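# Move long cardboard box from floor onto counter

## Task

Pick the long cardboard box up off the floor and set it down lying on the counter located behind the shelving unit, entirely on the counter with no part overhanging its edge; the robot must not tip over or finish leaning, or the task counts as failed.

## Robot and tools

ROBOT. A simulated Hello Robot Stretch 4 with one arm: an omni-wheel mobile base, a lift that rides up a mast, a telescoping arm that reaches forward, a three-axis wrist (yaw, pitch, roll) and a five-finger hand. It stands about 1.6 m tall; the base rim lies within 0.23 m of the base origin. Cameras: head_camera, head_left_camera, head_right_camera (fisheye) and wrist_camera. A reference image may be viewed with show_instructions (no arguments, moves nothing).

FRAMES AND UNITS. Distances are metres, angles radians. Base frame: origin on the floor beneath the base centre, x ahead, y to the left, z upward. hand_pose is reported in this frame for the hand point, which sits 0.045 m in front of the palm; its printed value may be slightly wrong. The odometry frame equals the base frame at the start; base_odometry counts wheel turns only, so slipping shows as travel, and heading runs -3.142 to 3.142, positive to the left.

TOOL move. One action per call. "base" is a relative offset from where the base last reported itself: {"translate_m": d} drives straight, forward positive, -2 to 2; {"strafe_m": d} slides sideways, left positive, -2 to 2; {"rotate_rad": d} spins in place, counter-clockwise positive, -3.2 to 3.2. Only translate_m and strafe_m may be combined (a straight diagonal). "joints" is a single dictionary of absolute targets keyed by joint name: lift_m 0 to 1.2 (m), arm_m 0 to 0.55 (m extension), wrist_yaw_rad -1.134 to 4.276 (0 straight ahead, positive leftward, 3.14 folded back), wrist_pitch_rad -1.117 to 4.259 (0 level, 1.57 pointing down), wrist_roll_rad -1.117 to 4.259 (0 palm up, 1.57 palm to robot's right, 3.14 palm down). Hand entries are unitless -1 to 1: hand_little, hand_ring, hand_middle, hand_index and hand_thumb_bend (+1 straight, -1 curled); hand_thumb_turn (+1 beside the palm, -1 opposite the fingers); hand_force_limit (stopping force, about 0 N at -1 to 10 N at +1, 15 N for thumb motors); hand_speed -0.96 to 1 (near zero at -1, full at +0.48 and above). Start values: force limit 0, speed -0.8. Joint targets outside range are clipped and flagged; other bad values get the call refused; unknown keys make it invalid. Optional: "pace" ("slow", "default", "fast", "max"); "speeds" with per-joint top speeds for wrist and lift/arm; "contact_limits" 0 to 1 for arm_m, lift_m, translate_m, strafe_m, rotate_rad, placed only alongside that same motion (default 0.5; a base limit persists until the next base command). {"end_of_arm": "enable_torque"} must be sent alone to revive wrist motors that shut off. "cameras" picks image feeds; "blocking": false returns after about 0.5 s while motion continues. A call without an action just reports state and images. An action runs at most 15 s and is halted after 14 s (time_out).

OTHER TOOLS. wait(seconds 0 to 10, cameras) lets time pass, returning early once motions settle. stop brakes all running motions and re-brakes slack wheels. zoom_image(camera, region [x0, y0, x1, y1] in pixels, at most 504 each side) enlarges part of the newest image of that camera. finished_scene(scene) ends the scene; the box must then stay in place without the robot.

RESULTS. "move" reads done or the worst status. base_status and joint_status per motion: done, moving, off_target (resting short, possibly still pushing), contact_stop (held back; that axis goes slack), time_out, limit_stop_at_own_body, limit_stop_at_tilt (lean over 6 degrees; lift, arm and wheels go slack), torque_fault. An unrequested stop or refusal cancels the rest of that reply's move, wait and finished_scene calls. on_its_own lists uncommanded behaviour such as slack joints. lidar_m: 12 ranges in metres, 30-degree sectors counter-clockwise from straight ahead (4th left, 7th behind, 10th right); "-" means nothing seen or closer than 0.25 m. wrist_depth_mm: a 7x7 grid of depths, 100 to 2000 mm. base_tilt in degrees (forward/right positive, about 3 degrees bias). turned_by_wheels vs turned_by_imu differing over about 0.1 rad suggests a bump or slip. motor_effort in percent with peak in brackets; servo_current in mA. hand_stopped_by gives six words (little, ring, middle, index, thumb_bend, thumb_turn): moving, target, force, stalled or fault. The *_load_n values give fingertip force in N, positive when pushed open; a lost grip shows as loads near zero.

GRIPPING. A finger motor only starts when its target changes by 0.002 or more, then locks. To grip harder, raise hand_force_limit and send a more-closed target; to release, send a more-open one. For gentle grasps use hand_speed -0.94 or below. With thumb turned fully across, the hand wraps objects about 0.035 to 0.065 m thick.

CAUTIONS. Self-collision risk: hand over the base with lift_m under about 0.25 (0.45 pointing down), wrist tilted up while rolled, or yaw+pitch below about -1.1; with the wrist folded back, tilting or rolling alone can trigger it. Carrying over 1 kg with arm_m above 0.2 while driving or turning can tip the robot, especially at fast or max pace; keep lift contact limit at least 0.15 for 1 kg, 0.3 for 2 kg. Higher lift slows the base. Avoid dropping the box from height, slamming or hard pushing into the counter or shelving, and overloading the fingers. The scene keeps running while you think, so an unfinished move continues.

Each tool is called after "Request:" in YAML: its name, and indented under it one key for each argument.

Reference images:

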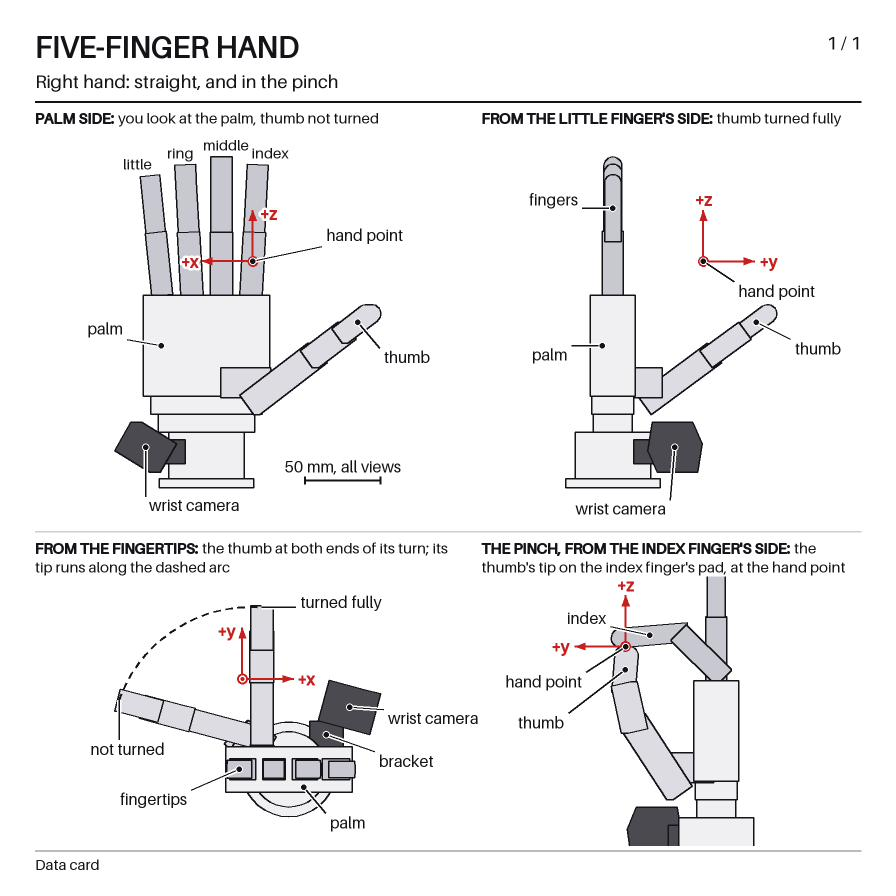

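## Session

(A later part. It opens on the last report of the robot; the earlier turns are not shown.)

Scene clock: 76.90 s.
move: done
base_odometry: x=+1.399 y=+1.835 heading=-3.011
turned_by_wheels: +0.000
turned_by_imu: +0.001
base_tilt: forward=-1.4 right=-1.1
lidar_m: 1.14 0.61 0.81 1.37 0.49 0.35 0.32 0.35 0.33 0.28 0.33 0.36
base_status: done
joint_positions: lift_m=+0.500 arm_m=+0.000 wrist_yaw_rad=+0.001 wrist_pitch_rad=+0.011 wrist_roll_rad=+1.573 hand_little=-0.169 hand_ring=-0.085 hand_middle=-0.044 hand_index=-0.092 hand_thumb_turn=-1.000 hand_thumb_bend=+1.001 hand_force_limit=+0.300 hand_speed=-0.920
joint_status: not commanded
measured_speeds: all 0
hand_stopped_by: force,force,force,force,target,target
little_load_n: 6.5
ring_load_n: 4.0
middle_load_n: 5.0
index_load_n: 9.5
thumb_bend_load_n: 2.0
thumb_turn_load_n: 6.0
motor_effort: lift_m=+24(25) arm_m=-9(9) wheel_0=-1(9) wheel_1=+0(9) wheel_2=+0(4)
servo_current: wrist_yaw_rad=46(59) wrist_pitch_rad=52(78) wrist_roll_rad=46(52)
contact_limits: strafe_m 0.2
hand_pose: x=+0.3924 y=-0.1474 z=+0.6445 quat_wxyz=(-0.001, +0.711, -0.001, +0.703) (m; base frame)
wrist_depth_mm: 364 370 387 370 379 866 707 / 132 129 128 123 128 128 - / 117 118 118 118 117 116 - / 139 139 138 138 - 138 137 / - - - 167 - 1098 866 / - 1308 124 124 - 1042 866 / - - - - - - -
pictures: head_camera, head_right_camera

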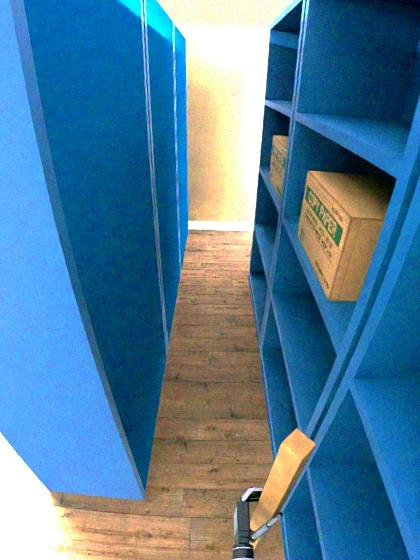

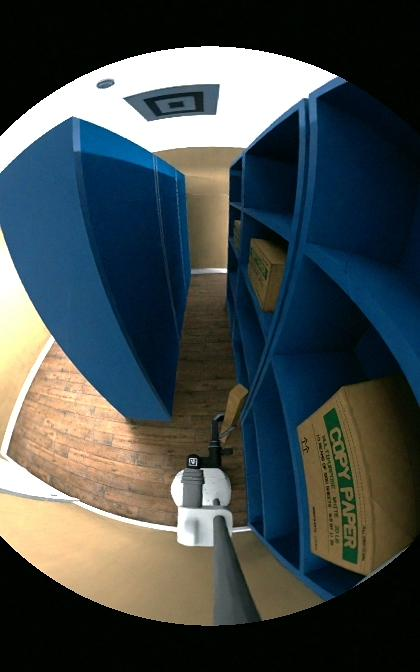

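Request:
move:
  base: {"translate_m":0.4}
  contact_limits: {"translate_m":0.2}
  cameras: ["head_camera"]

Scene clock: 81.37 s.
move: done
base_odometry: x=+1.002 y=+1.783 heading=-3.011
turned_by_wheels: +0.000
turned_by_imu: +0.000
base_tilt: forward=-1.6 right=-1.1
lidar_m: 1.17 0.39 0.32 0.68 1.06 0.77 0.73 0.46 0.31 0.28 0.29 0.36
base_status: done
joint_positions: lift_m=+0.500 arm_m=+0.000 wrist_yaw_rad=+0.001 wrist_pitch_rad=+0.011 wrist_roll_rad=+1.573 hand_little=-0.169 hand_ring=-0.085 hand_middle=-0.044 hand_index=-0.092 hand_thumb_turn=-1.000 hand_thumb_bend=+1.001 hand_force_limit=+0.300 hand_speed=-0.920
joint_status: not commanded
measured_speeds: all 0
hand_stopped_by: force,force,force,force,target,target
little_load_n: 6.5
ring_load_n: 4.0
middle_load_n: 5.5
index_load_n: 9.5
thumb_bend_load_n: 2.0
thumb_turn_load_n: 6.0
motor_effort: lift_m=+24(24) arm_m=-9(9) wheel_0=+1(6) wheel_1=+0(6) wheel_2=+1(10)
servo_current: wrist_yaw_rad=20(65) wrist_pitch_rad=72(72) wrist_roll_rad=46(59)
contact_limits: translate_m 0.2
hand_pose: x=+0.3924 y=-0.1474 z=+0.6445 quat_wxyz=(-0.001, +0.711, -0.001, +0.703) (m; base frame)
wrist_depth_mm: - - 820 831 436 854 759 / 132 129 128 123 128 128 - / 117 118 118 118 117 116 - / 139 139 138 138 - 138 137 / - - - 167 - 1098 866 / 1182 1205 124 125 - 1025 866 / 991 - - - - - -
pictures: head_camera

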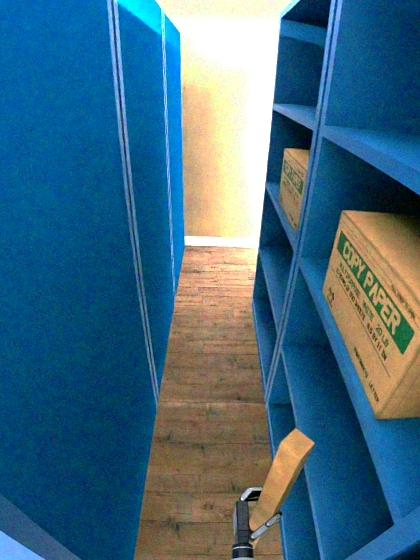

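Request:
move:
  base: {"translate_m":0.5}
  contact_limits: {"translate_m":0.2}
  cameras: ["head_camera"]

Scene clock: 85.43 s.
move: done
base_odometry: x=+0.506 y=+1.717 heading=-3.011
turned_by_wheels: +0.000
turned_by_imu: +0.000
base_tilt: forward=-1.4 right=-0.9
lidar_m: 1.13 0.39 0.27 0.25 0.27 0.36 1.20 0.45 0.31 0.28 0.31 0.37
base_status: done
joint_positions: lift_m=+0.500 arm_m=+0.000 wrist_yaw_rad=+0.001 wrist_pitch_rad=+0.011 wrist_roll_rad=+1.573 hand_little=-0.169 hand_ring=-0.085 hand_middle=-0.044 hand_index=-0.092 hand_thumb_turn=-1.000 hand_thumb_bend=+1.001 hand_force_limit=+0.300 hand_speed=-0.920
joint_status: not commanded
measured_speeds: all 0
hand_stopped_by: force,force,force,force,target,target
little_load_n: 7.0
ring_load_n: 4.0
middle_load_n: 5.5
index_load_n: 9.5
thumb_bend_load_n: 2.0
thumb_turn_load_n: 6.0
motor_effort: lift_m=+24(25) arm_m=-9(9) wheel_0=+1(7) wheel_1=-1(7) wheel_2=+0(10)
servo_current: wrist_yaw_rad=26(59) wrist_pitch_rad=52(78) wrist_roll_rad=46(59)
contact_limits: translate_m 0.2
hand_pose: x=+0.3924 y=-0.1474 z=+0.6445 quat_wxyz=(-0.001, +0.711, -0.001, +0.703) (m; base frame)
wrist_depth_mm: 364 373 373 353 382 413 421 / 132 129 128 122 127 128 - / 117 118 118 118 117 117 - / 139 139 138 138 - 138 137 / - - - 167 - 1078 866 / 1182 1098 124 124 - 1025 866 / 931 960 - - - - 820
pictures: head_camera

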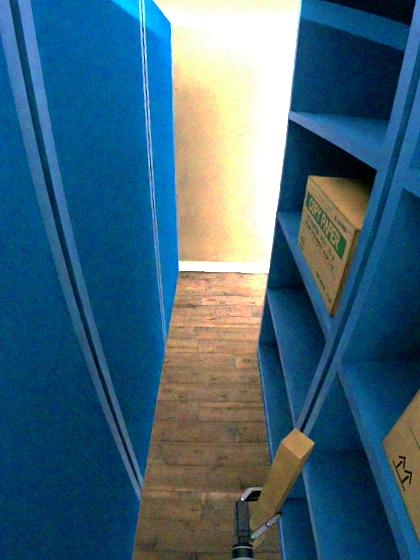

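Request:
move:
  base: {"translate_m":0.55,"strafe_m":-0.012}
  contact_limits: {"translate_m":0.2}
  cameras: ["head_camera"]

Scene clock: 89.47 s.
move: done
base_odometry: x=-0.040 y=+1.657 heading=-3.010
turned_by_wheels: +0.000
turned_by_imu: +0.000
base_tilt: forward=-1.4 right=-0.9
lidar_m: 1.28 0.43 0.29 0.28 0.32 0.44 1.25 0.41 0.29 0.26 0.27 0.35
base_status: done
joint_positions: lift_m=+0.500 arm_m=+0.000 wrist_yaw_rad=+0.001 wrist_pitch_rad=+0.011 wrist_roll_rad=+1.573 hand_little=-0.169 hand_ring=-0.085 hand_middle=-0.044 hand_index=-0.092 hand_thumb_turn=-1.000 hand_thumb_bend=+1.001 hand_force_limit=+0.300 hand_speed=-0.920
joint_status: not commanded
measured_speeds: all 0
hand_stopped_by: force,force,force,force,target,target
little_load_n: 6.5
ring_load_n: 4.0
middle_load_n: 5.0
index_load_n: 9.5
thumb_bend_load_n: 2.0
thumb_turn_load_n: 6.0
motor_effort: lift_m=+24(25) arm_m=-9(9) wheel_0=+0(7) wheel_1=+0(7) wheel_2=+0(11)
servo_current: wrist_yaw_rad=13(72) wrist_pitch_rad=59(78) wrist_roll_rad=52(59)
contact_limits: translate_m 0.2
hand_pose: x=+0.3924 y=-0.1474 z=+0.6445 quat_wxyz=(-0.001, +0.711, -0.001, +0.703) (m; base frame)
wrist_depth_mm: 424 640 732 741 392 750 750 / 132 129 128 123 127 128 - / 117 118 118 118 117 117 - / 134 139 138 138 - 138 137 / - - 164 167 - 1078 866 / - - 124 124 - 1025 866 / - - - - - - 842
pictures: head_camera

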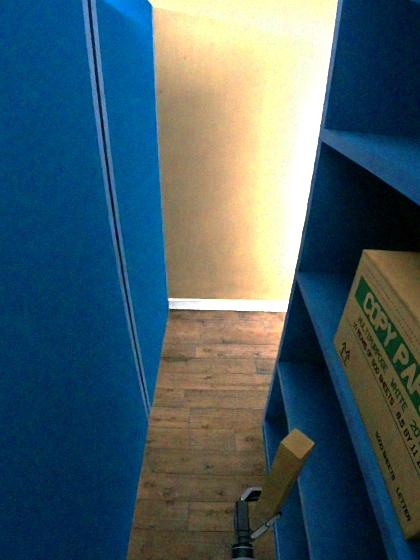

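Request:
move:
  base: {"translate_m":0.6,"strafe_m":0.01}
  contact_limits: {"translate_m":0.2}
  cameras: ["head_camera"]

Scene clock: 96.17 s.
move: done
base_odometry: x=-0.634 y=+1.569 heading=-3.010
turned_by_wheels: +0.000
turned_by_imu: +0.000
base_tilt: forward=-1.4 right=-1.0
lidar_m: 1.30 0.45 0.27 0.27 0.31 0.40 1.12 0.40 0.27 0.27 0.29 0.35
base_status: done
joint_positions: lift_m=+0.500 arm_m=+0.000 wrist_yaw_rad=+0.001 wrist_pitch_rad=+0.011 wrist_roll_rad=+1.573 hand_little=-0.169 hand_ring=-0.085 hand_middle=-0.044 hand_index=-0.092 hand_thumb_turn=-1.000 hand_thumb_bend=+1.001 hand_force_limit=+0.300 hand_speed=-0.920
joint_status: not commanded
measured_speeds: all 0
hand_stopped_by: force,force,force,force,target,target
little_load_n: 7.0
ring_load_n: 4.0
middle_load_n: 5.5
index_load_n: 9.5
thumb_bend_load_n: 2.0
thumb_turn_load_n: 6.5
motor_effort: lift_m=+24(25) arm_m=-9(9) wheel_0=+1(6) wheel_1=-1(7) wheel_2=+1(10)
servo_current: wrist_yaw_rad=46(59) wrist_pitch_rad=52(78) wrist_roll_rad=46(59)
contact_limits: translate_m 0.2
hand_pose: x=+0.3924 y=-0.1474 z=+0.6445 quat_wxyz=(-0.001, +0.711, -0.001, +0.703) (m; base frame)
wrist_depth_mm: - - - 118 - 1138 866 / 132 129 128 122 128 128 - / 117 117 118 118 117 116 - / 134 139 138 138 - 138 137 / - - 165 167 - 1098 878 / - - 124 124 - 1042 866 / - - - - - - -
pictures: head_camera

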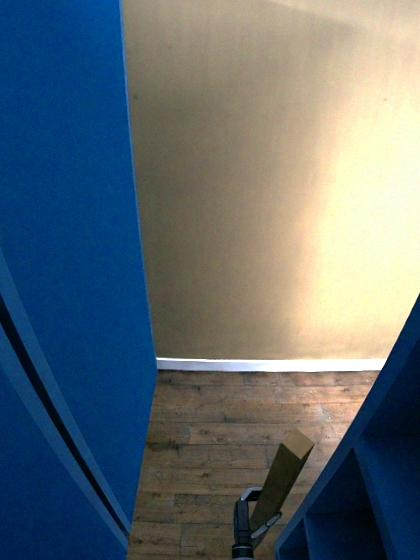

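Request:
move:
  base: {"translate_m":0.68}
  contact_limits: {"translate_m":0.2}
  cameras: ["head_camera","head_right_camera"]

Scene clock: 101.00 s.
move: done
base_odometry: x=-1.308 y=+1.480 heading=-3.010
turned_by_wheels: +0.000
turned_by_imu: +0.000
base_tilt: forward=-1.4 right=-1.0
lidar_m: 0.68 0.46 0.30 0.30 0.30 0.44 1.17 0.41 0.37 1.60 1.01 0.36
base_status: done
joint_positions: lift_m=+0.500 arm_m=+0.000 wrist_yaw_rad=+0.001 wrist_pitch_rad=+0.011 wrist_roll_rad=+1.573 hand_little=-0.169 hand_ring=-0.085 hand_middle=-0.044 hand_index=-0.092 hand_thumb_turn=-1.000 hand_thumb_bend=+1.001 hand_force_limit=+0.300 hand_speed=-0.920
joint_status: not commanded
measured_speeds: all 0
hand_stopped_by: force,force,force,force,target,target
little_load_n: 7.0
ring_load_n: 4.0
middle_load_n: 5.5
index_load_n: 9.5
thumb_bend_load_n: 2.0
thumb_turn_load_n: 6.0
motor_effort: lift_m=+24(25) arm_m=-9(9) wheel_0=+1(6) wheel_1=-1(7) wheel_2=+1(10)
servo_current: wrist_yaw_rad=39(59) wrist_pitch_rad=59(85) wrist_roll_rad=46(59)
contact_limits: translate_m 0.2
hand_pose: x=+0.3924 y=-0.1474 z=+0.6445 quat_wxyz=(-0.001, +0.711, -0.001, +0.703) (m; base frame)
wrist_depth_mm: 455 462 469 466 473 480 480 / 132 129 128 123 127 128 - / 117 118 118 118 117 116 - / 139 139 138 138 - 138 137 / 466 469 167 167 - 488 488 / 466 469 124 125 - 488 492 / 469 469 - - - - 492
pictures: head_camera, head_right_camera

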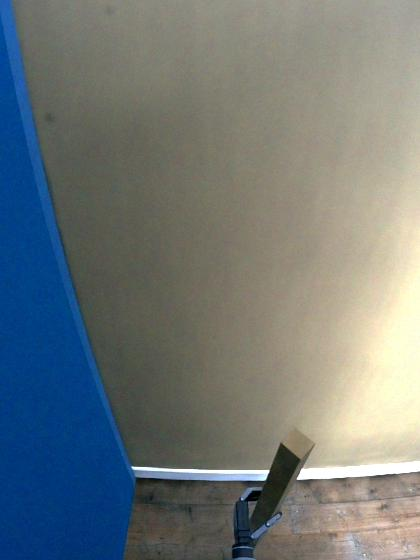

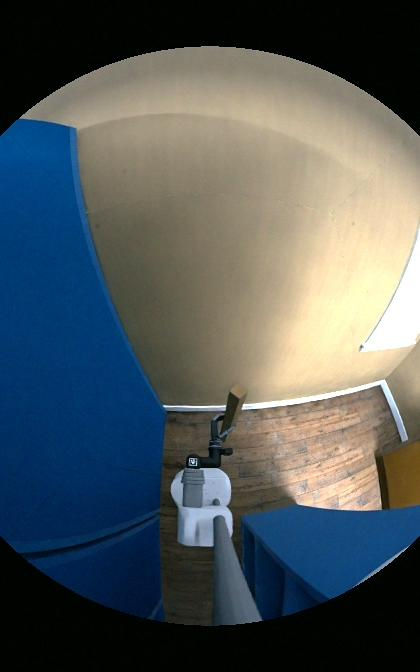

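Request:
move:
  base: {"translate_m":0.12}
  contact_limits: {"translate_m":0.2}

Request:
move:
  base: {"rotate_rad":-1.57}
  pace: "slow"
  contact_limits: {"rotate_rad":0.2}
  cameras: ["all"]

Scene clock: 104.03 s.
move: done
base_odometry: x=-1.427 y=+1.464 heading=-3.010
turned_by_wheels: +0.000
turned_by_imu: +0.000
base_tilt: forward=-1.6 right=-1.1
lidar_m: 0.55 0.47 0.32 0.28 0.32 0.46 1.17 0.40 0.49 1.60 0.85 0.37
base_status: done
joint_positions: lift_m=+0.500 arm_m=+0.000 wrist_yaw_rad=+0.001 wrist_pitch_rad=+0.011 wrist_roll_rad=+1.573 hand_little=-0.169 hand_ring=-0.085 hand_middle=-0.044 hand_index=-0.092 hand_thumb_turn=-1.000 hand_thumb_bend=+1.001 hand_force_limit=+0.300 hand_speed=-0.920
joint_status: not commanded
measured_speeds: all 0
hand_stopped_by: force,force,force,force,target,target
little_load_n: 7.0
ring_load_n: 4.0
middle_load_n: 5.0
index_load_n: 9.5
thumb_bend_load_n: 2.0
thumb_turn_load_n: 6.0
motor_effort: lift_m=+24(25) arm_m=-9(9) wheel_0=-1(5) wheel_1=+0(7) wheel_2=+0(9)
servo_current: wrist_yaw_rad=52(72) wrist_pitch_rad=59(78) wrist_roll_rad=46(59)
contact_limits: translate_m 0.2
hand_pose: x=+0.3924 y=-0.1474 z=+0.6445 quat_wxyz=(-0.001, +0.711, -0.001, +0.703) (m; base frame)
wrist_depth_mm: 343 347 351 351 357 359 364 / 132 129 128 123 127 128 - / 117 118 118 118 117 116 - / 139 139 138 138 - 137 137 / 347 351 167 167 - 366 366 / 349 353 124 125 - 368 368 / 351 353 - - - - 373
pictures: none

Scene clock: 106.90 s.
move: done
base_odometry: x=-1.427 y=+1.464 heading=+1.703
turned_by_wheels: -1.570
turned_by_imu: -1.559
base_tilt: forward=-1.4 right=-1.0
lidar_m: 1.59 0.79 0.59 0.54 0.45 0.30 0.29 0.33 0.47 1.08 0.43 0.36
base_status: done
joint_positions: lift_m=+0.500 arm_m=+0.000 wrist_yaw_rad=+0.001 wrist_pitch_rad=+0.011 wrist_roll_rad=+1.573 hand_little=-0.169 hand_ring=-0.085 hand_middle=-0.044 hand_index=-0.092 hand_thumb_turn=-1.000 hand_thumb_bend=+1.001 hand_force_limit=+0.300 hand_speed=-0.920
joint_status: not commanded
measured_speeds: all 0
hand_stopped_by: force,force,force,force,target,target
little_load_n: 6.5
ring_load_n: 4.0
middle_load_n: 5.0
index_load_n: 9.5
thumb_bend_load_n: 2.0
thumb_turn_load_n: 6.0
motor_effort: lift_m=+24(25) arm_m=-9(9) wheel_0=+0(5) wheel_1=+2(6) wheel_2=+0(8)
servo_current: wrist_yaw_rad=33(65) wrist_pitch_rad=72(85) wrist_roll_rad=52(59)
contact_limits: rotate_rad 0.2
hand_pose: x=+0.3924 y=-0.1474 z=+0.6445 quat_wxyz=(-0.001, +0.711, -0.001, +0.703) (m; base frame)
wrist_depth_mm: 445 455 477 459 1366 976 798 / 132 129 128 123 127 128 - / 117 118 118 118 117 116 - / 134 138 138 138 - 138 137 / - - - 167 - 1098 866 / - - 124 125 - 1025 866 / 1537 1537 - - - - 904
pictures: head_camera, head_left_camera, head_right_camera, wrist_camera

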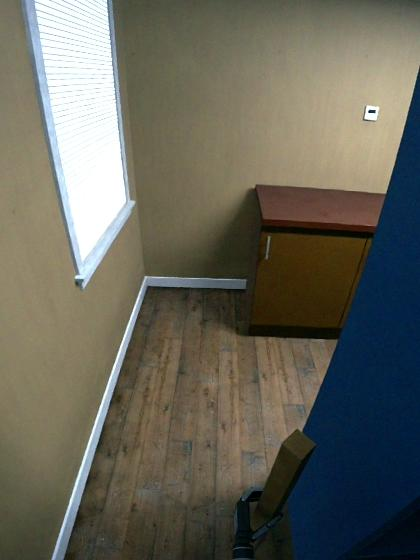

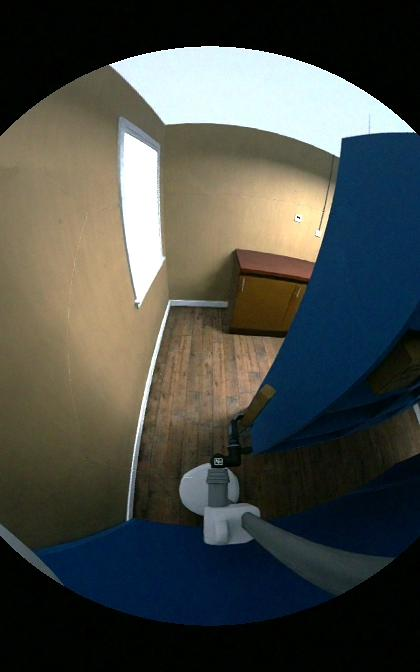

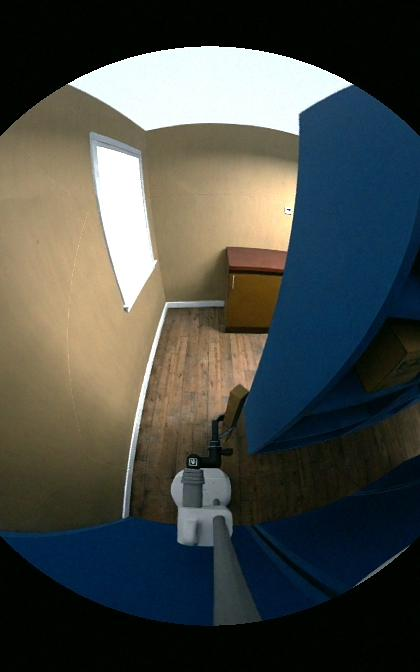

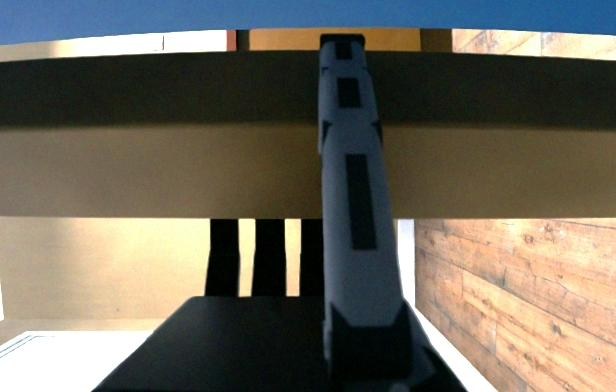

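Request:
move:
  base: {"rotate_rad":-0.045}

Request:
move:
  base: {"translate_m":0.95}
  contact_limits: {"translate_m":0.2}
  cameras: ["head_camera","head_right_camera"]

Scene clock: 110.00 s.
move: done
base_odometry: x=-1.427 y=+1.464 heading=+1.658
turned_by_wheels: -0.045
turned_by_imu: -0.044
base_tilt: forward=-1.6 right=-0.7
lidar_m: 1.61 0.86 0.60 0.56 0.47 0.30 0.29 0.29 0.45 1.09 0.43 0.34
base_status: done
joint_positions: lift_m=+0.500 arm_m=+0.000 wrist_yaw_rad=+0.000 wrist_pitch_rad=+0.011 wrist_roll_rad=+1.573 hand_little=-0.169 hand_ring=-0.085 hand_middle=-0.044 hand_index=-0.092 hand_thumb_turn=-1.000 hand_thumb_bend=+1.001 hand_force_limit=+0.300 hand_speed=-0.920
joint_status: not commanded
measured_speeds: all 0
hand_stopped_by: force,force,force,force,target,target
little_load_n: 6.5
ring_load_n: 4.0
middle_load_n: 5.0
index_load_n: 9.5
thumb_bend_load_n: 2.0
thumb_turn_load_n: 6.0
motor_effort: lift_m=+24(24) arm_m=-9(9) wheel_0=+2(4) wheel_1=-1(6) wheel_2=+1(5)
servo_current: wrist_yaw_rad=33(52) wrist_pitch_rad=65(65) wrist_roll_rad=33(52)
hand_pose: x=+0.3923 y=-0.1475 z=+0.6445 quat_wxyz=(-0.001, +0.711, -0.001, +0.703) (m; base frame)
wrist_depth_mm: 421 433 433 410 439 442 466 / 132 129 128 123 127 128 - / 117 117 118 118 117 116 - / 135 139 138 138 - 138 137 / - - - 167 - 1078 866 / - - 124 124 - 1025 866 / 1576 - - - - - 904
pictures: none

Scene clock: 114.67 s.
move: done
base_odometry: x=-1.510 y=+2.411 heading=+1.658
turned_by_wheels: +0.000
turned_by_imu: -0.001
base_tilt: forward=-1.5 right=-1.2
lidar_m: 0.69 0.87 0.62 0.60 0.60 0.83 1.23 0.47 0.38 0.67 1.00 0.36
base_status: done
joint_positions: lift_m=+0.500 arm_m=+0.000 wrist_yaw_rad=+0.000 wrist_pitch_rad=+0.011 wrist_roll_rad=+1.573 hand_little=-0.169 hand_ring=-0.085 hand_middle=-0.044 hand_index=-0.092 hand_thumb_turn=-1.000 hand_thumb_bend=+1.001 hand_force_limit=+0.300 hand_speed=-0.920
joint_status: not commanded
measured_speeds: all 0
hand_stopped_by: force,force,force,force,target,target
little_load_n: 6.5
ring_load_n: 3.5
middle_load_n: 5.5
index_load_n: 9.5
thumb_bend_load_n: 2.0
thumb_turn_load_n: 6.0
motor_effort: lift_m=+24(25) arm_m=-9(9) wheel_0=-1(6) wheel_1=+0(8) wheel_2=+0(10)
servo_current: wrist_yaw_rad=33(65) wrist_pitch_rad=52(85) wrist_roll_rad=46(59)
contact_limits: translate_m 0.2
hand_pose: x=+0.3923 y=-0.1475 z=+0.6445 quat_wxyz=(-0.001, +0.711, -0.001, +0.703) (m; base frame)
wrist_depth_mm: 1060 462 466 469 473 480 480 / 132 129 128 123 128 128 - / 117 117 118 118 117 116 - / 139 139 138 138 - 137 137 / 1060 1060 1060 167 - 1098 866 / 1060 1060 124 124 - 1042 866 / 1042 1060 - - - - 917
pictures: head_camera, head_right_camera

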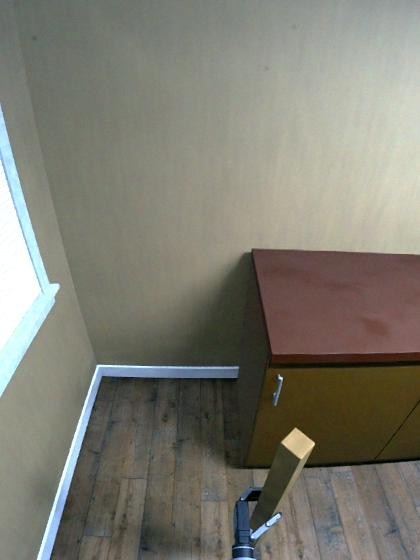

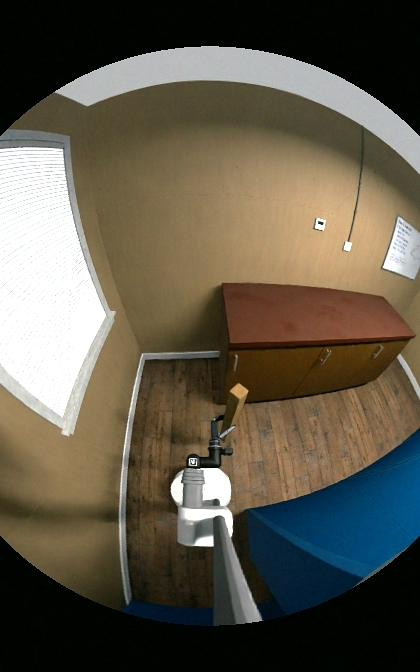

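Request:
move:
  base: {"translate_m":0.085}
  contact_limits: {"translate_m":0.2}

Request:
move:
  base: {"strafe_m":-0.35}
  contact_limits: {"strafe_m":0.2}
  cameras: ["head_camera","head_right_camera"]

Scene clock: 118.23 s.
move: done
base_odometry: x=-1.517 y=+2.495 heading=+1.658
turned_by_wheels: +0.000
turned_by_imu: +0.000
base_tilt: forward=-1.5 right=-0.9
lidar_m: 0.63 0.86 0.61 0.59 0.62 0.85 1.31 0.44 0.38 0.95 0.86 0.36
base_status: done
joint_positions: lift_m=+0.500 arm_m=+0.000 wrist_yaw_rad=+0.000 wrist_pitch_rad=+0.011 wrist_roll_rad=+1.573 hand_little=-0.169 hand_ring=-0.085 hand_middle=-0.044 hand_index=-0.092 hand_thumb_turn=-1.000 hand_thumb_bend=+1.001 hand_force_limit=+0.300 hand_speed=-0.920
joint_status: not commanded
measured_speeds: all 0
hand_stopped_by: force,force,force,force,target,target
little_load_n: 6.5
ring_load_n: 4.0
middle_load_n: 5.5
index_load_n: 9.5
thumb_bend_load_n: 2.0
thumb_turn_load_n: 6.0
motor_effort: lift_m=+24(25) arm_m=-8(9) wheel_0=-1(6) wheel_1=+0(7) wheel_2=+2(10)
servo_current: wrist_yaw_rad=52(52) wrist_pitch_rad=39(72) wrist_roll_rad=39(59)
contact_limits: translate_m 0.2
hand_pose: x=+0.3923 y=-0.1475 z=+0.6445 quat_wxyz=(-0.001, +0.711, -0.001, +0.703) (m; base frame)
wrist_depth_mm: 976 379 382 387 389 394 397 / 132 129 128 122 127 128 - / 117 118 117 118 117 116 - / 139 139 138 138 - 138 137 / 976 991 976 167 - 1025 866 / 976 976 124 125 - 1008 866 / 976 991 - - - - 904
pictures: none

Scene clock: 120.73 s.
move: done
base_odometry: x=-1.169 y=+2.526 heading=+1.658
turned_by_wheels: +0.000
turned_by_imu: +0.000
base_tilt: forward=-1.4 right=-0.9
lidar_m: 0.57 0.62 0.97 0.94 0.98 1.32 0.25 0.25 0.36 0.90 0.86 0.33
base_status: done
joint_positions: lift_m=+0.500 arm_m=+0.000 wrist_yaw_rad=+0.000 wrist_pitch_rad=+0.011 wrist_roll_rad=+1.573 hand_little=-0.169 hand_ring=-0.085 hand_middle=-0.044 hand_index=-0.092 hand_thumb_turn=-1.000 hand_thumb_bend=+1.001 hand_force_limit=+0.300 hand_speed=-0.920
joint_status: not commanded
measured_speeds: all 0
hand_stopped_by: force,force,force,force,target,target
little_load_n: 7.0
ring_load_n: 4.0
middle_load_n: 5.0
index_load_n: 9.5
thumb_bend_load_n: 2.0
thumb_turn_load_n: 6.5
motor_effort: lift_m=+24(25) arm_m=-9(9) wheel_0=-1(8) wheel_1=+1(12) wheel_2=+0(4)
servo_current: wrist_yaw_rad=20(72) wrist_pitch_rad=65(78) wrist_roll_rad=52(59)
contact_limits: strafe_m 0.2
hand_pose: x=+0.3923 y=-0.1475 z=+0.6445 quat_wxyz=(-0.001, +0.711, -0.001, +0.703) (m; base frame)
wrist_depth_mm: 991 389 392 397 399 404 407 / 132 129 128 122 127 128 - / 117 118 118 118 117 116 - / 139 139 138 138 - 138 137 / 991 392 167 167 - 407 410 / 991 394 124 125 - 407 410 / 991 370 - - - - 410
pictures: head_camera, head_right_camera

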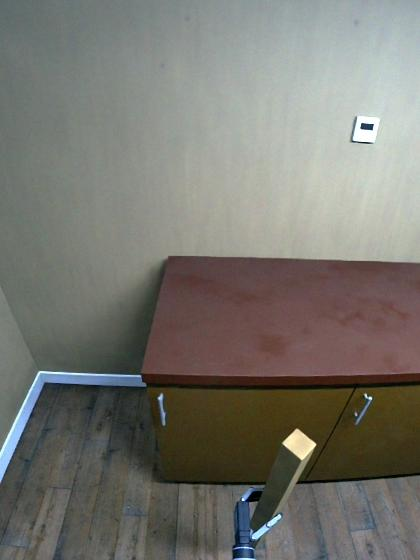

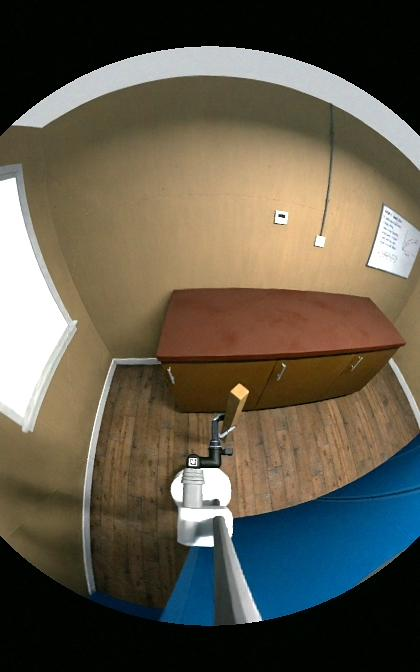

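Request:
move:
  base: {"strafe_m":-0.37,"translate_m":0.03}
  contact_limits: {"strafe_m":0.2}

Request:
move:
  joints: {"wrist_roll_rad":3.14,"lift_m":1.02}
  speeds: {"wrist_roll_rad":0.9,"lift_m":0.3}
  cameras: ["all"]

Scene clock: 125.00 s.
move: done
base_odometry: x=-0.802 y=+2.588 heading=+1.658
turned_by_wheels: +0.000
turned_by_imu: +0.000
base_tilt: forward=-1.6 right=-0.9
lidar_m: 0.56 0.58 1.35 1.28 0.39 0.25 0.25 0.26 0.36 0.89 0.84 0.36
base_status: done
joint_positions: lift_m=+0.500 arm_m=+0.000 wrist_yaw_rad=+0.000 wrist_pitch_rad=+0.011 wrist_roll_rad=+1.573 hand_little=-0.169 hand_ring=-0.085 hand_middle=-0.044 hand_index=-0.092 hand_thumb_turn=-1.000 hand_thumb_bend=+1.001 hand_force_limit=+0.300 hand_speed=-0.920
joint_status: not commanded
measured_speeds: all 0
hand_stopped_by: force,force,force,force,target,target
little_load_n: 6.5
ring_load_n: 4.0
middle_load_n: 5.5
index_load_n: 9.5
thumb_bend_load_n: 2.0
thumb_turn_load_n: 6.0
motor_effort: lift_m=+24(25) arm_m=-9(9) wheel_0=-2(10) wheel_1=+0(9) wheel_2=-1(5)
servo_current: wrist_yaw_rad=52(59) wrist_pitch_rad=65(78) wrist_roll_rad=39(59)
contact_limits: strafe_m 0.2
hand_pose: x=+0.3923 y=-0.1475 z=+0.6445 quat_wxyz=(-0.001, +0.711, -0.001, +0.703) (m; base frame)
wrist_depth_mm: 343 368 370 375 379 382 384 / 132 129 128 123 128 128 - / 117 118 118 117 117 116 - / 139 139 138 138 - 138 137 / 347 370 167 167 - 387 389 / 976 370 124 125 - 384 387 / 976 364 - - - - 389
pictures: none

Scene clock: 128.00 s.
move: done
base_odometry: x=-0.802 y=+2.588 heading=+1.658
turned_by_wheels: +0.000
turned_by_imu: +0.000
base_tilt: forward=-1.7 right=-1.2
lidar_m: 0.32 0.34 1.36 1.31 0.38 0.28 0.25 0.27 0.37 0.91 0.48 0.39
base_status: not commanded
joint_positions: lift_m=+1.020 arm_m=+0.000 wrist_yaw_rad=+0.000 wrist_pitch_rad=+0.010 wrist_roll_rad=+3.137 hand_little=-0.169 hand_ring=-0.086 hand_middle=-0.044 hand_index=-0.092 hand_thumb_turn=-1.000 hand_thumb_bend=+1.001 hand_force_limit=+0.300 hand_speed=-0.920
joint_status: all done
measured_speeds: all 0
hand_stopped_by: force,force,force,force,target,target
little_load_n: 7.0
ring_load_n: 3.5
middle_load_n: 4.0
index_load_n: 8.5
thumb_bend_load_n: 2.0
thumb_turn_load_n: 5.5
motor_effort: lift_m=+25(28) arm_m=-9(9) wheel_0=-2(2) wheel_1=+0(1) wheel_2=-1(2)
servo_current: wrist_yaw_rad=39(65) wrist_pitch_rad=72(85) wrist_roll_rad=39(91)
contact_limits: strafe_m 0.2
hand_pose: x=+0.3920 y=-0.0568 z=+1.1352 quat_wxyz=(-0.496, +0.504, -0.502, +0.498) (m; base frame)
wrist_depth_mm: 466 477 462 433 455 477 473 / 132 129 128 123 127 128 - / 117 117 117 118 117 117 - / 138 138 138 138 - 138 143 / 1042 1025 1008 167 - 976 960 / 1042 1025 124 125 - 991 960 / 1025 1025 - - - - 976
pictures: head_camera, head_left_camera, head_right_camera, wrist_camera

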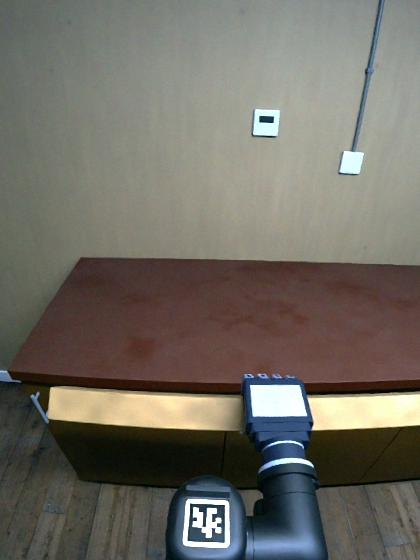

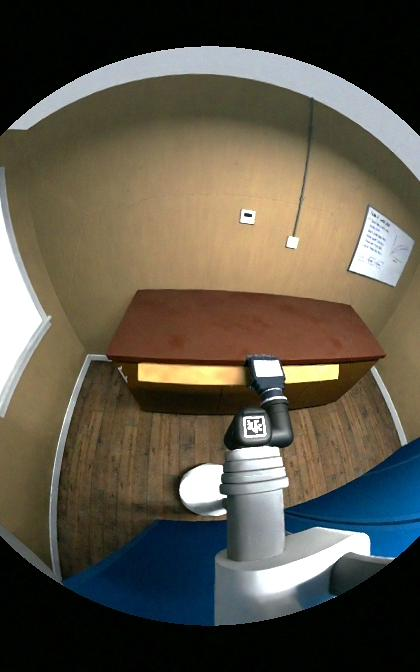

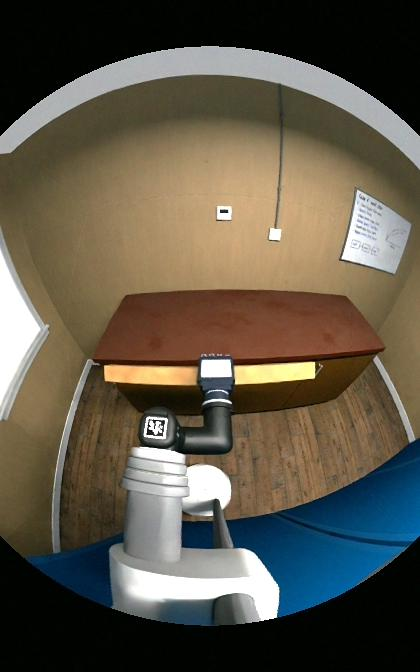

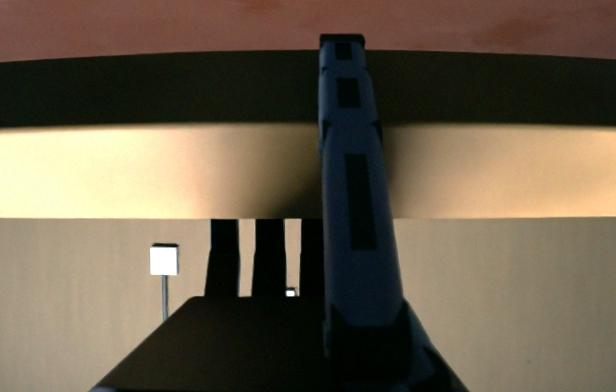

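Request:
move:
  joints: {"arm_m":0.43,"wrist_pitch_rad":0.716}
  speeds: {"arm_m":0.2,"wrist_pitch_rad":0.6}
  cameras: ["head_camera","wrist_camera"]

Scene clock: 133.23 s.
move: done
base_odometry: x=-0.802 y=+2.588 heading=+1.658
turned_by_wheels: +0.000
turned_by_imu: +0.001
base_tilt: forward=-1.5 right=-1.0
lidar_m: 0.56 0.58 1.34 1.29 0.41 0.27 0.25 0.27 0.39 0.91 0.84 0.61
base_status: not commanded
joint_positions: lift_m=+1.020 arm_m=+0.430 wrist_yaw_rad=+0.000 wrist_pitch_rad=+0.717 wrist_roll_rad=+3.138 hand_little=-0.169 hand_ring=-0.086 hand_middle=-0.044 hand_index=-0.092 hand_thumb_turn=-1.000 hand_thumb_bend=+1.001 hand_force_limit=+0.300 hand_speed=-0.920
joint_status: all done
measured_speeds: all 0
hand_stopped_by: force,force,force,force,target,target
little_load_n: 7.0
ring_load_n: 4.0
middle_load_n: 4.5
index_load_n: 9.0
thumb_bend_load_n: 2.0
thumb_turn_load_n: 5.5
motor_effort: lift_m=+25(25) arm_m=+9(13) wheel_0=-2(2) wheel_1=+0(1) wheel_2=-1(2)
servo_current: wrist_yaw_rad=39(59) wrist_pitch_rad=52(78) wrist_roll_rad=33(59)
contact_limits: strafe_m 0.2
hand_pose: x=+0.7279 y=-0.0568 z=+1.0069 quat_wxyz=(-0.292, +0.645, -0.642, +0.293) (m; base frame)
wrist_depth_mm: 198 200 197 192 196 196 198 / 132 129 128 123 127 128 - / 117 117 118 118 117 117 - / 139 138 138 138 - 138 143 / 370 370 167 167 - 368 373 / 488 477 124 124 - 477 480 / 615 - - - - - 580
pictures: head_camera, wrist_camera

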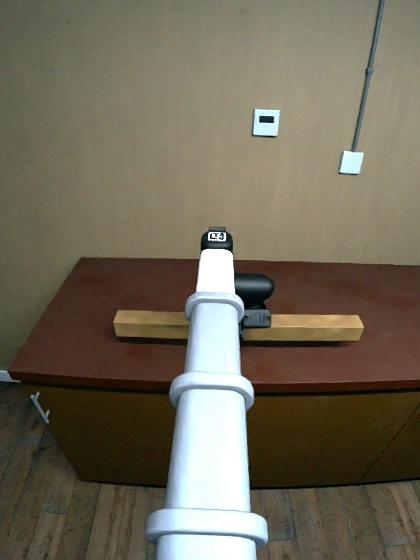

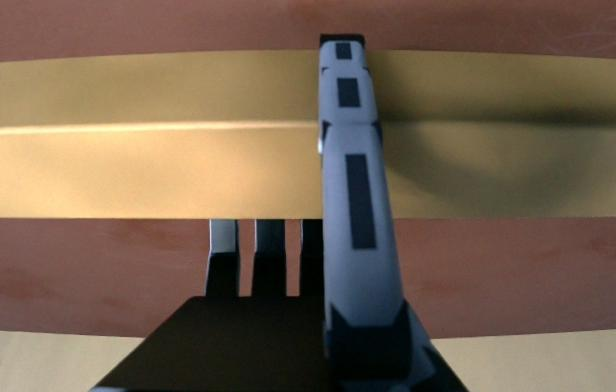

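Request:
move:
  joints: {"lift_m":0.972}
  pace: "slow"
  contact_limits: {"lift_m":0.1}

Request:
move:
  joints: {"lift_m":0.965}
  speeds: {"lift_m":0.05}
  contact_limits: {"lift_m":0.0}
  cameras: ["head_camera","wrist_camera"]

Scene clock: 135.67 s.
move: done
base_odometry: x=-0.802 y=+2.588 heading=+1.658
turned_by_wheels: +0.000
turned_by_imu: +0.000
base_tilt: forward=-1.4 right=-1.0
lidar_m: 0.54 0.59 1.36 1.29 0.41 0.26 0.25 0.26 0.37 0.91 0.83 0.60
base_status: not commanded
joint_positions: lift_m=+0.972 arm_m=+0.430 wrist_yaw_rad=+0.000 wrist_pitch_rad=+0.717 wrist_roll_rad=+3.138 hand_little=-0.169 hand_ring=-0.086 hand_middle=-0.044 hand_index=-0.092 hand_thumb_turn=-1.000 hand_thumb_bend=+1.001 hand_force_limit=+0.300 hand_speed=-0.920
joint_status: all done
measured_speeds: all 0
hand_stopped_by: force,force,force,force,target,target
little_load_n: 7.0
ring_load_n: 4.0
middle_load_n: 4.5
index_load_n: 9.0
thumb_bend_load_n: 2.0
thumb_turn_load_n: 6.0
motor_effort: lift_m=+14(25) arm_m=+9(9) wheel_0=-2(2) wheel_1=+0(0) wheel_2=-1(2)
servo_current: wrist_yaw_rad=26(59) wrist_pitch_rad=46(52) wrist_roll_rad=33(52)
contact_limits: lift_m 0.1; strafe_m 0.2
hand_pose: x=+0.7279 y=-0.0568 z=+0.9597 quat_wxyz=(-0.292, +0.645, -0.642, +0.293) (m; base frame)
wrist_depth_mm: 151 152 150 147 150 152 - / 132 129 128 123 127 128 - / 117 117 118 117 117 117 - / 138 138 138 138 - 138 143 / 286 283 166 167 - 283 283 / 370 364 124 125 - 366 370 / 500 484 - - - - 496
pictures: none

Scene clock: 136.27 s.
move: done
base_odometry: x=-0.802 y=+2.588 heading=+1.658
turned_by_wheels: +0.000
turned_by_imu: +0.000
base_tilt: forward=-1.4 right=-1.2
lidar_m: 0.56 0.60 1.38 1.29 0.38 0.26 0.26 0.26 0.37 0.92 0.84 0.59
base_status: not commanded
joint_positions: lift_m=+0.965 arm_m=+0.430 wrist_yaw_rad=+0.000 wrist_pitch_rad=+0.717 wrist_roll_rad=+3.138 hand_little=-0.169 hand_ring=-0.086 hand_middle=-0.044 hand_index=-0.092 hand_thumb_turn=-1.000 hand_thumb_bend=+1.001 hand_force_limit=+0.300 hand_speed=-0.920
joint_status: all done
measured_speeds: all 0
hand_stopped_by: force,force,force,force,target,target
little_load_n: 7.0
ring_load_n: 4.0
middle_load_n: 4.5
index_load_n: 9.0
thumb_bend_load_n: 2.0
thumb_turn_load_n: 5.5
motor_effort: lift_m=+14(16) arm_m=+9(9) wheel_0=-2(2) wheel_1=+0(0) wheel_2=-1(2)
servo_current: wrist_yaw_rad=20(65) wrist_pitch_rad=46(52) wrist_roll_rad=46(52)
contact_limits: lift_m 0; strafe_m 0.2
hand_pose: x=+0.7279 y=-0.0568 z=+0.9527 quat_wxyz=(-0.292, +0.645, -0.642, +0.293) (m; base frame)
wrist_depth_mm: 145 146 144 143 143 143 - / 132 129 128 122 127 128 - / 117 117 118 118 117 117 - / 138 138 138 138 - 138 143 / 272 270 166 167 - 270 271 / 353 345 124 124 - 347 353 / 477 459 - - - - 473
pictures: head_camera, wrist_camera

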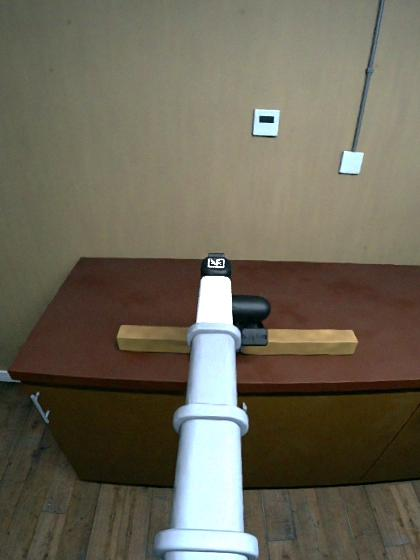

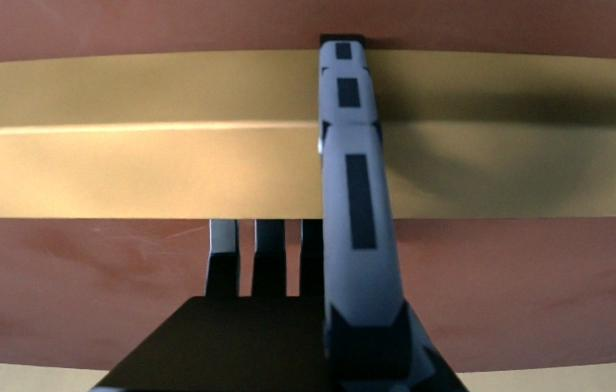

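Request:
move:
  joints: {"lift_m":0.961}
  speeds: {"lift_m":0.05}
  contact_limits: {"lift_m":0.0}

Request:
move:
  joints: {"lift_m":0.959}
  speeds: {"lift_m":0.05}
  contact_limits: {"lift_m":0.0}
  cameras: ["wrist_camera"]

Scene clock: 137.77 s.
move: done
base_odometry: x=-0.802 y=+2.588 heading=+1.658
turned_by_wheels: +0.000
turned_by_imu: +0.000
base_tilt: forward=-1.5 right=-0.8
lidar_m: 0.56 0.59 1.35 1.30 0.39 0.27 0.25 0.28 0.38 0.94 0.82 0.61
base_status: not commanded
joint_positions: lift_m=+0.961 arm_m=+0.430 wrist_yaw_rad=+0.000 wrist_pitch_rad=+0.717 wrist_roll_rad=+3.138 hand_little=-0.169 hand_ring=-0.086 hand_middle=-0.044 hand_index=-0.092 hand_thumb_turn=-1.000 hand_thumb_bend=+1.001 hand_force_limit=+0.300 hand_speed=-0.920
joint_status: all done
measured_speeds: all 0
hand_stopped_by: force,force,force,force,target,target
little_load_n: 7.0
ring_load_n: 3.5
middle_load_n: 4.5
index_load_n: 9.0
thumb_bend_load_n: 2.0
thumb_turn_load_n: 5.5
motor_effort: lift_m=+15(15) arm_m=+9(9) wheel_0=-2(2) wheel_1=+0(0) wheel_2=-2(2)
servo_current: wrist_yaw_rad=33(72) wrist_pitch_rad=39(46) wrist_roll_rad=39(46)
contact_limits: lift_m 0; strafe_m 0.2
hand_pose: x=+0.7279 y=-0.0568 z=+0.9487 quat_wxyz=(-0.292, +0.645, -0.642, +0.293) (m; base frame)
wrist_depth_mm: 140 141 143 140 139 139 - / 132 129 128 123 127 128 - / 117 117 117 118 117 117 - / 138 138 138 138 - 138 143 / 265 263 167 167 - 263 264 / 343 338 124 125 - 322 343 / 462 449 - - - - 459
pictures: none

Scene clock: 138.23 s.
move: done
base_odometry: x=-0.802 y=+2.588 heading=+1.658
turned_by_wheels: +0.000
turned_by_imu: +0.000
base_tilt: forward=-1.4 right=-0.8
lidar_m: 0.56 0.58 1.37 1.28 0.38 0.27 0.25 0.27 0.39 0.93 0.85 0.61
base_status: not commanded
joint_positions: lift_m=+0.960 arm_m=+0.430 wrist_yaw_rad=+0.000 wrist_pitch_rad=+0.717 wrist_roll_rad=+3.138 hand_little=-0.169 hand_ring=-0.086 hand_middle=-0.044 hand_index=-0.092 hand_thumb_turn=-1.000 hand_thumb_bend=+1.001 hand_force_limit=+0.300 hand_speed=-0.920
joint_status: all done
measured_speeds: all 0
hand_stopped_by: force,force,force,force,target,target
little_load_n: 7.0
ring_load_n: 3.5
middle_load_n: 4.0
index_load_n: 8.0
thumb_bend_load_n: 2.0
thumb_turn_load_n: 6.0
motor_effort: lift_m=+14(15) arm_m=+9(9) wheel_0=-2(2) wheel_1=+0(0) wheel_2=-2(2)
servo_current: wrist_yaw_rad=46(46) wrist_pitch_rad=39(52) wrist_roll_rad=46(46)
contact_limits: lift_m 0; strafe_m 0.2
hand_pose: x=+0.7279 y=-0.0568 z=+0.9468 quat_wxyz=(-0.292, +0.645, -0.642, +0.293) (m; base frame)
wrist_depth_mm: 140 141 142 139 139 140 - / 132 129 128 123 127 128 - / 117 117 117 118 117 117 - / 138 138 138 138 - 138 144 / 264 262 167 167 - 262 263 / 345 336 124 125 - 320 343 / 466 449 - - - - 462
pictures: wrist_camera

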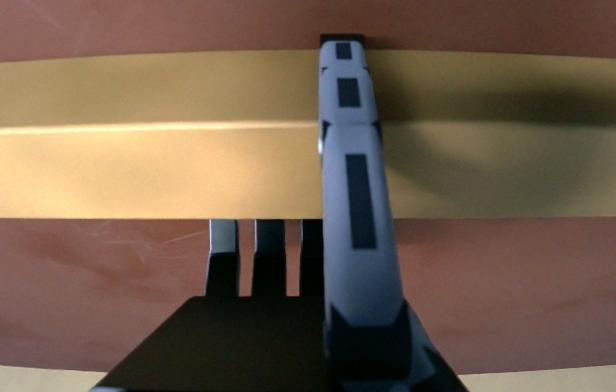

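Request:
move:
  joints: {"hand_speed":-0.8,"hand_little":0.1,"hand_ring":0.1,"hand_middle":0.1,"hand_index":0.1}

Request:
move:
  joints: {"hand_speed":-0.5,"hand_little":1,"hand_ring":1,"hand_middle":1,"hand_index":1}

Request:
move:
  joints: {"arm_m":0.417}
  pace: "slow"
  contact_limits: {"arm_m":0.1}
  cameras: ["wrist_camera"]

Scene clock: 140.53 s.
move: done
base_odometry: x=-0.802 y=+2.588 heading=+1.658
turned_by_wheels: +0.000
turned_by_imu: +0.000
base_tilt: forward=-1.3 right=-1.2
lidar_m: 0.56 0.59 1.34 1.29 0.39 0.27 0.25 0.25 0.37 0.93 0.84 0.58
base_status: not commanded
joint_positions: lift_m=+0.959 arm_m=+0.430 wrist_yaw_rad=+0.000 wrist_pitch_rad=+0.717 wrist_roll_rad=+3.138 hand_little=+0.100 hand_ring=+0.100 hand_middle=+0.100 hand_index=+0.100 hand_thumb_turn=-1.000 hand_thumb_bend=+1.000 hand_force_limit=+0.300 hand_speed=-0.800
joint_status: all done
measured_speeds: all 0
hand_stopped_by: target,target,target,target,target,target
little_load_n: 0.0
ring_load_n: 0.0
middle_load_n: 0.0
index_load_n: 0.0
thumb_bend_load_n: 0.0
thumb_turn_load_n: 0.0
motor_effort: lift_m=+15(15) arm_m=+9(9) wheel_0=-2(2) wheel_1=+0(1) wheel_2=-1(2)
servo_current: wrist_yaw_rad=39(59) wrist_pitch_rad=39(52) wrist_roll_rad=33(52)
contact_limits: lift_m 0; strafe_m 0.2
hand_pose: x=+0.7279 y=-0.0568 z=+0.9467 quat_wxyz=(-0.292, +0.645, -0.642, +0.293) (m; base frame)
wrist_depth_mm: 139 140 141 138 138 140 - / 134 132 130 125 130 130 - / 119 118 117 116 116 117 - / 137 137 137 137 - 136 137 / 262 260 237 170 - 259 259 / 340 330 124 124 - 317 338 / 462 445 - - - - 452
pictures: none

Scene clock: 141.67 s.
move: done
base_odometry: x=-0.802 y=+2.588 heading=+1.658
turned_by_wheels: +0.000
turned_by_imu: +0.000
base_tilt: forward=-1.6 right=-1.0
lidar_m: 0.55 0.59 1.39 1.30 0.40 0.26 0.25 0.27 0.38 0.93 0.87 0.60
base_status: not commanded
joint_positions: lift_m=+0.959 arm_m=+0.430 wrist_yaw_rad=+0.000 wrist_pitch_rad=+0.717 wrist_roll_rad=+3.138 hand_little=+1.000 hand_ring=+1.000 hand_middle=+1.000 hand_index=+1.000 hand_thumb_turn=-1.000 hand_thumb_bend=+1.000 hand_force_limit=+0.300 hand_speed=-0.500
joint_status: all done
measured_speeds: all 0
hand_stopped_by: target,target,target,target,target,target
little_load_n: 0.0
ring_load_n: 0.0
middle_load_n: 0.0
index_load_n: 0.0
thumb_bend_load_n: 0.0
thumb_turn_load_n: 0.0
motor_effort: lift_m=+14(15) arm_m=+9(9) wheel_0=-2(2) wheel_1=+0(1) wheel_2=-1(2)
servo_current: wrist_yaw_rad=52(59) wrist_pitch_rad=33(52) wrist_roll_rad=33(59)
contact_limits: lift_m 0; strafe_m 0.2
hand_pose: x=+0.7279 y=-0.0568 z=+0.9467 quat_wxyz=(-0.292, +0.645, -0.642, +0.293) (m; base frame)
wrist_depth_mm: 138 140 141 138 138 139 - / 134 132 130 125 130 131 - / 119 118 117 116 116 117 - / 137 137 137 137 - 137 137 / 260 260 257 247 - 258 262 / 342 332 125 124 - 317 340 / 459 445 - - - - 455
pictures: none

Scene clock: 142.67 s.
move: done
base_odometry: x=-0.802 y=+2.588 heading=+1.658
turned_by_wheels: +0.000
turned_by_imu: +0.000
base_tilt: forward=-1.6 right=-0.8
lidar_m: 0.55 0.60 1.36 1.29 0.38 0.26 0.25 0.26 0.36 0.92 0.83 0.59
base_status: not commanded
joint_positions: lift_m=+0.959 arm_m=+0.417 wrist_yaw_rad=+0.000 wrist_pitch_rad=+0.717 wrist_roll_rad=+3.138 hand_little=+1.000 hand_ring=+1.000 hand_middle=+1.000 hand_index=+1.000 hand_thumb_turn=-1.000 hand_thumb_bend=+1.000 hand_force_limit=+0.300 hand_speed=-0.500
joint_status: all done
measured_speeds: all 0
hand_stopped_by: target,target,target,target,target,target
little_load_n: 0.0
ring_load_n: 0.0
middle_load_n: -0.5
index_load_n: 0.0
thumb_bend_load_n: 0.0
thumb_turn_load_n: 0.0
motor_effort: lift_m=+15(15) arm_m=-9(14) wheel_0=-2(2) wheel_1=+0(1) wheel_2=-2(2)
servo_current: wrist_yaw_rad=26(52) wrist_pitch_rad=52(59) wrist_roll_rad=52(52)
contact_limits: arm_m 0.1; lift_m 0; strafe_m 0.2
hand_pose: x=+0.7156 y=-0.0568 z=+0.9467 quat_wxyz=(-0.292, +0.645, -0.642, +0.293) (m; base frame)
wrist_depth_mm: 138 139 141 138 138 139 - / 150 149 149 147 148 147 - / 130 133 129 128 132 128 - / 137 137 137 137 - 137 137 / 260 259 258 247 - 258 262 / 342 334 124 124 - 319 338 / 459 445 - - - - 455
pictures: wrist_camera

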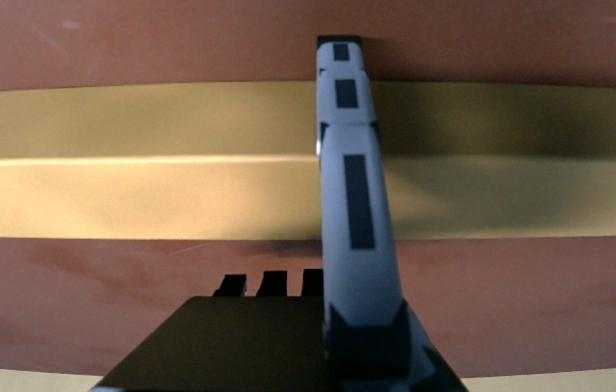

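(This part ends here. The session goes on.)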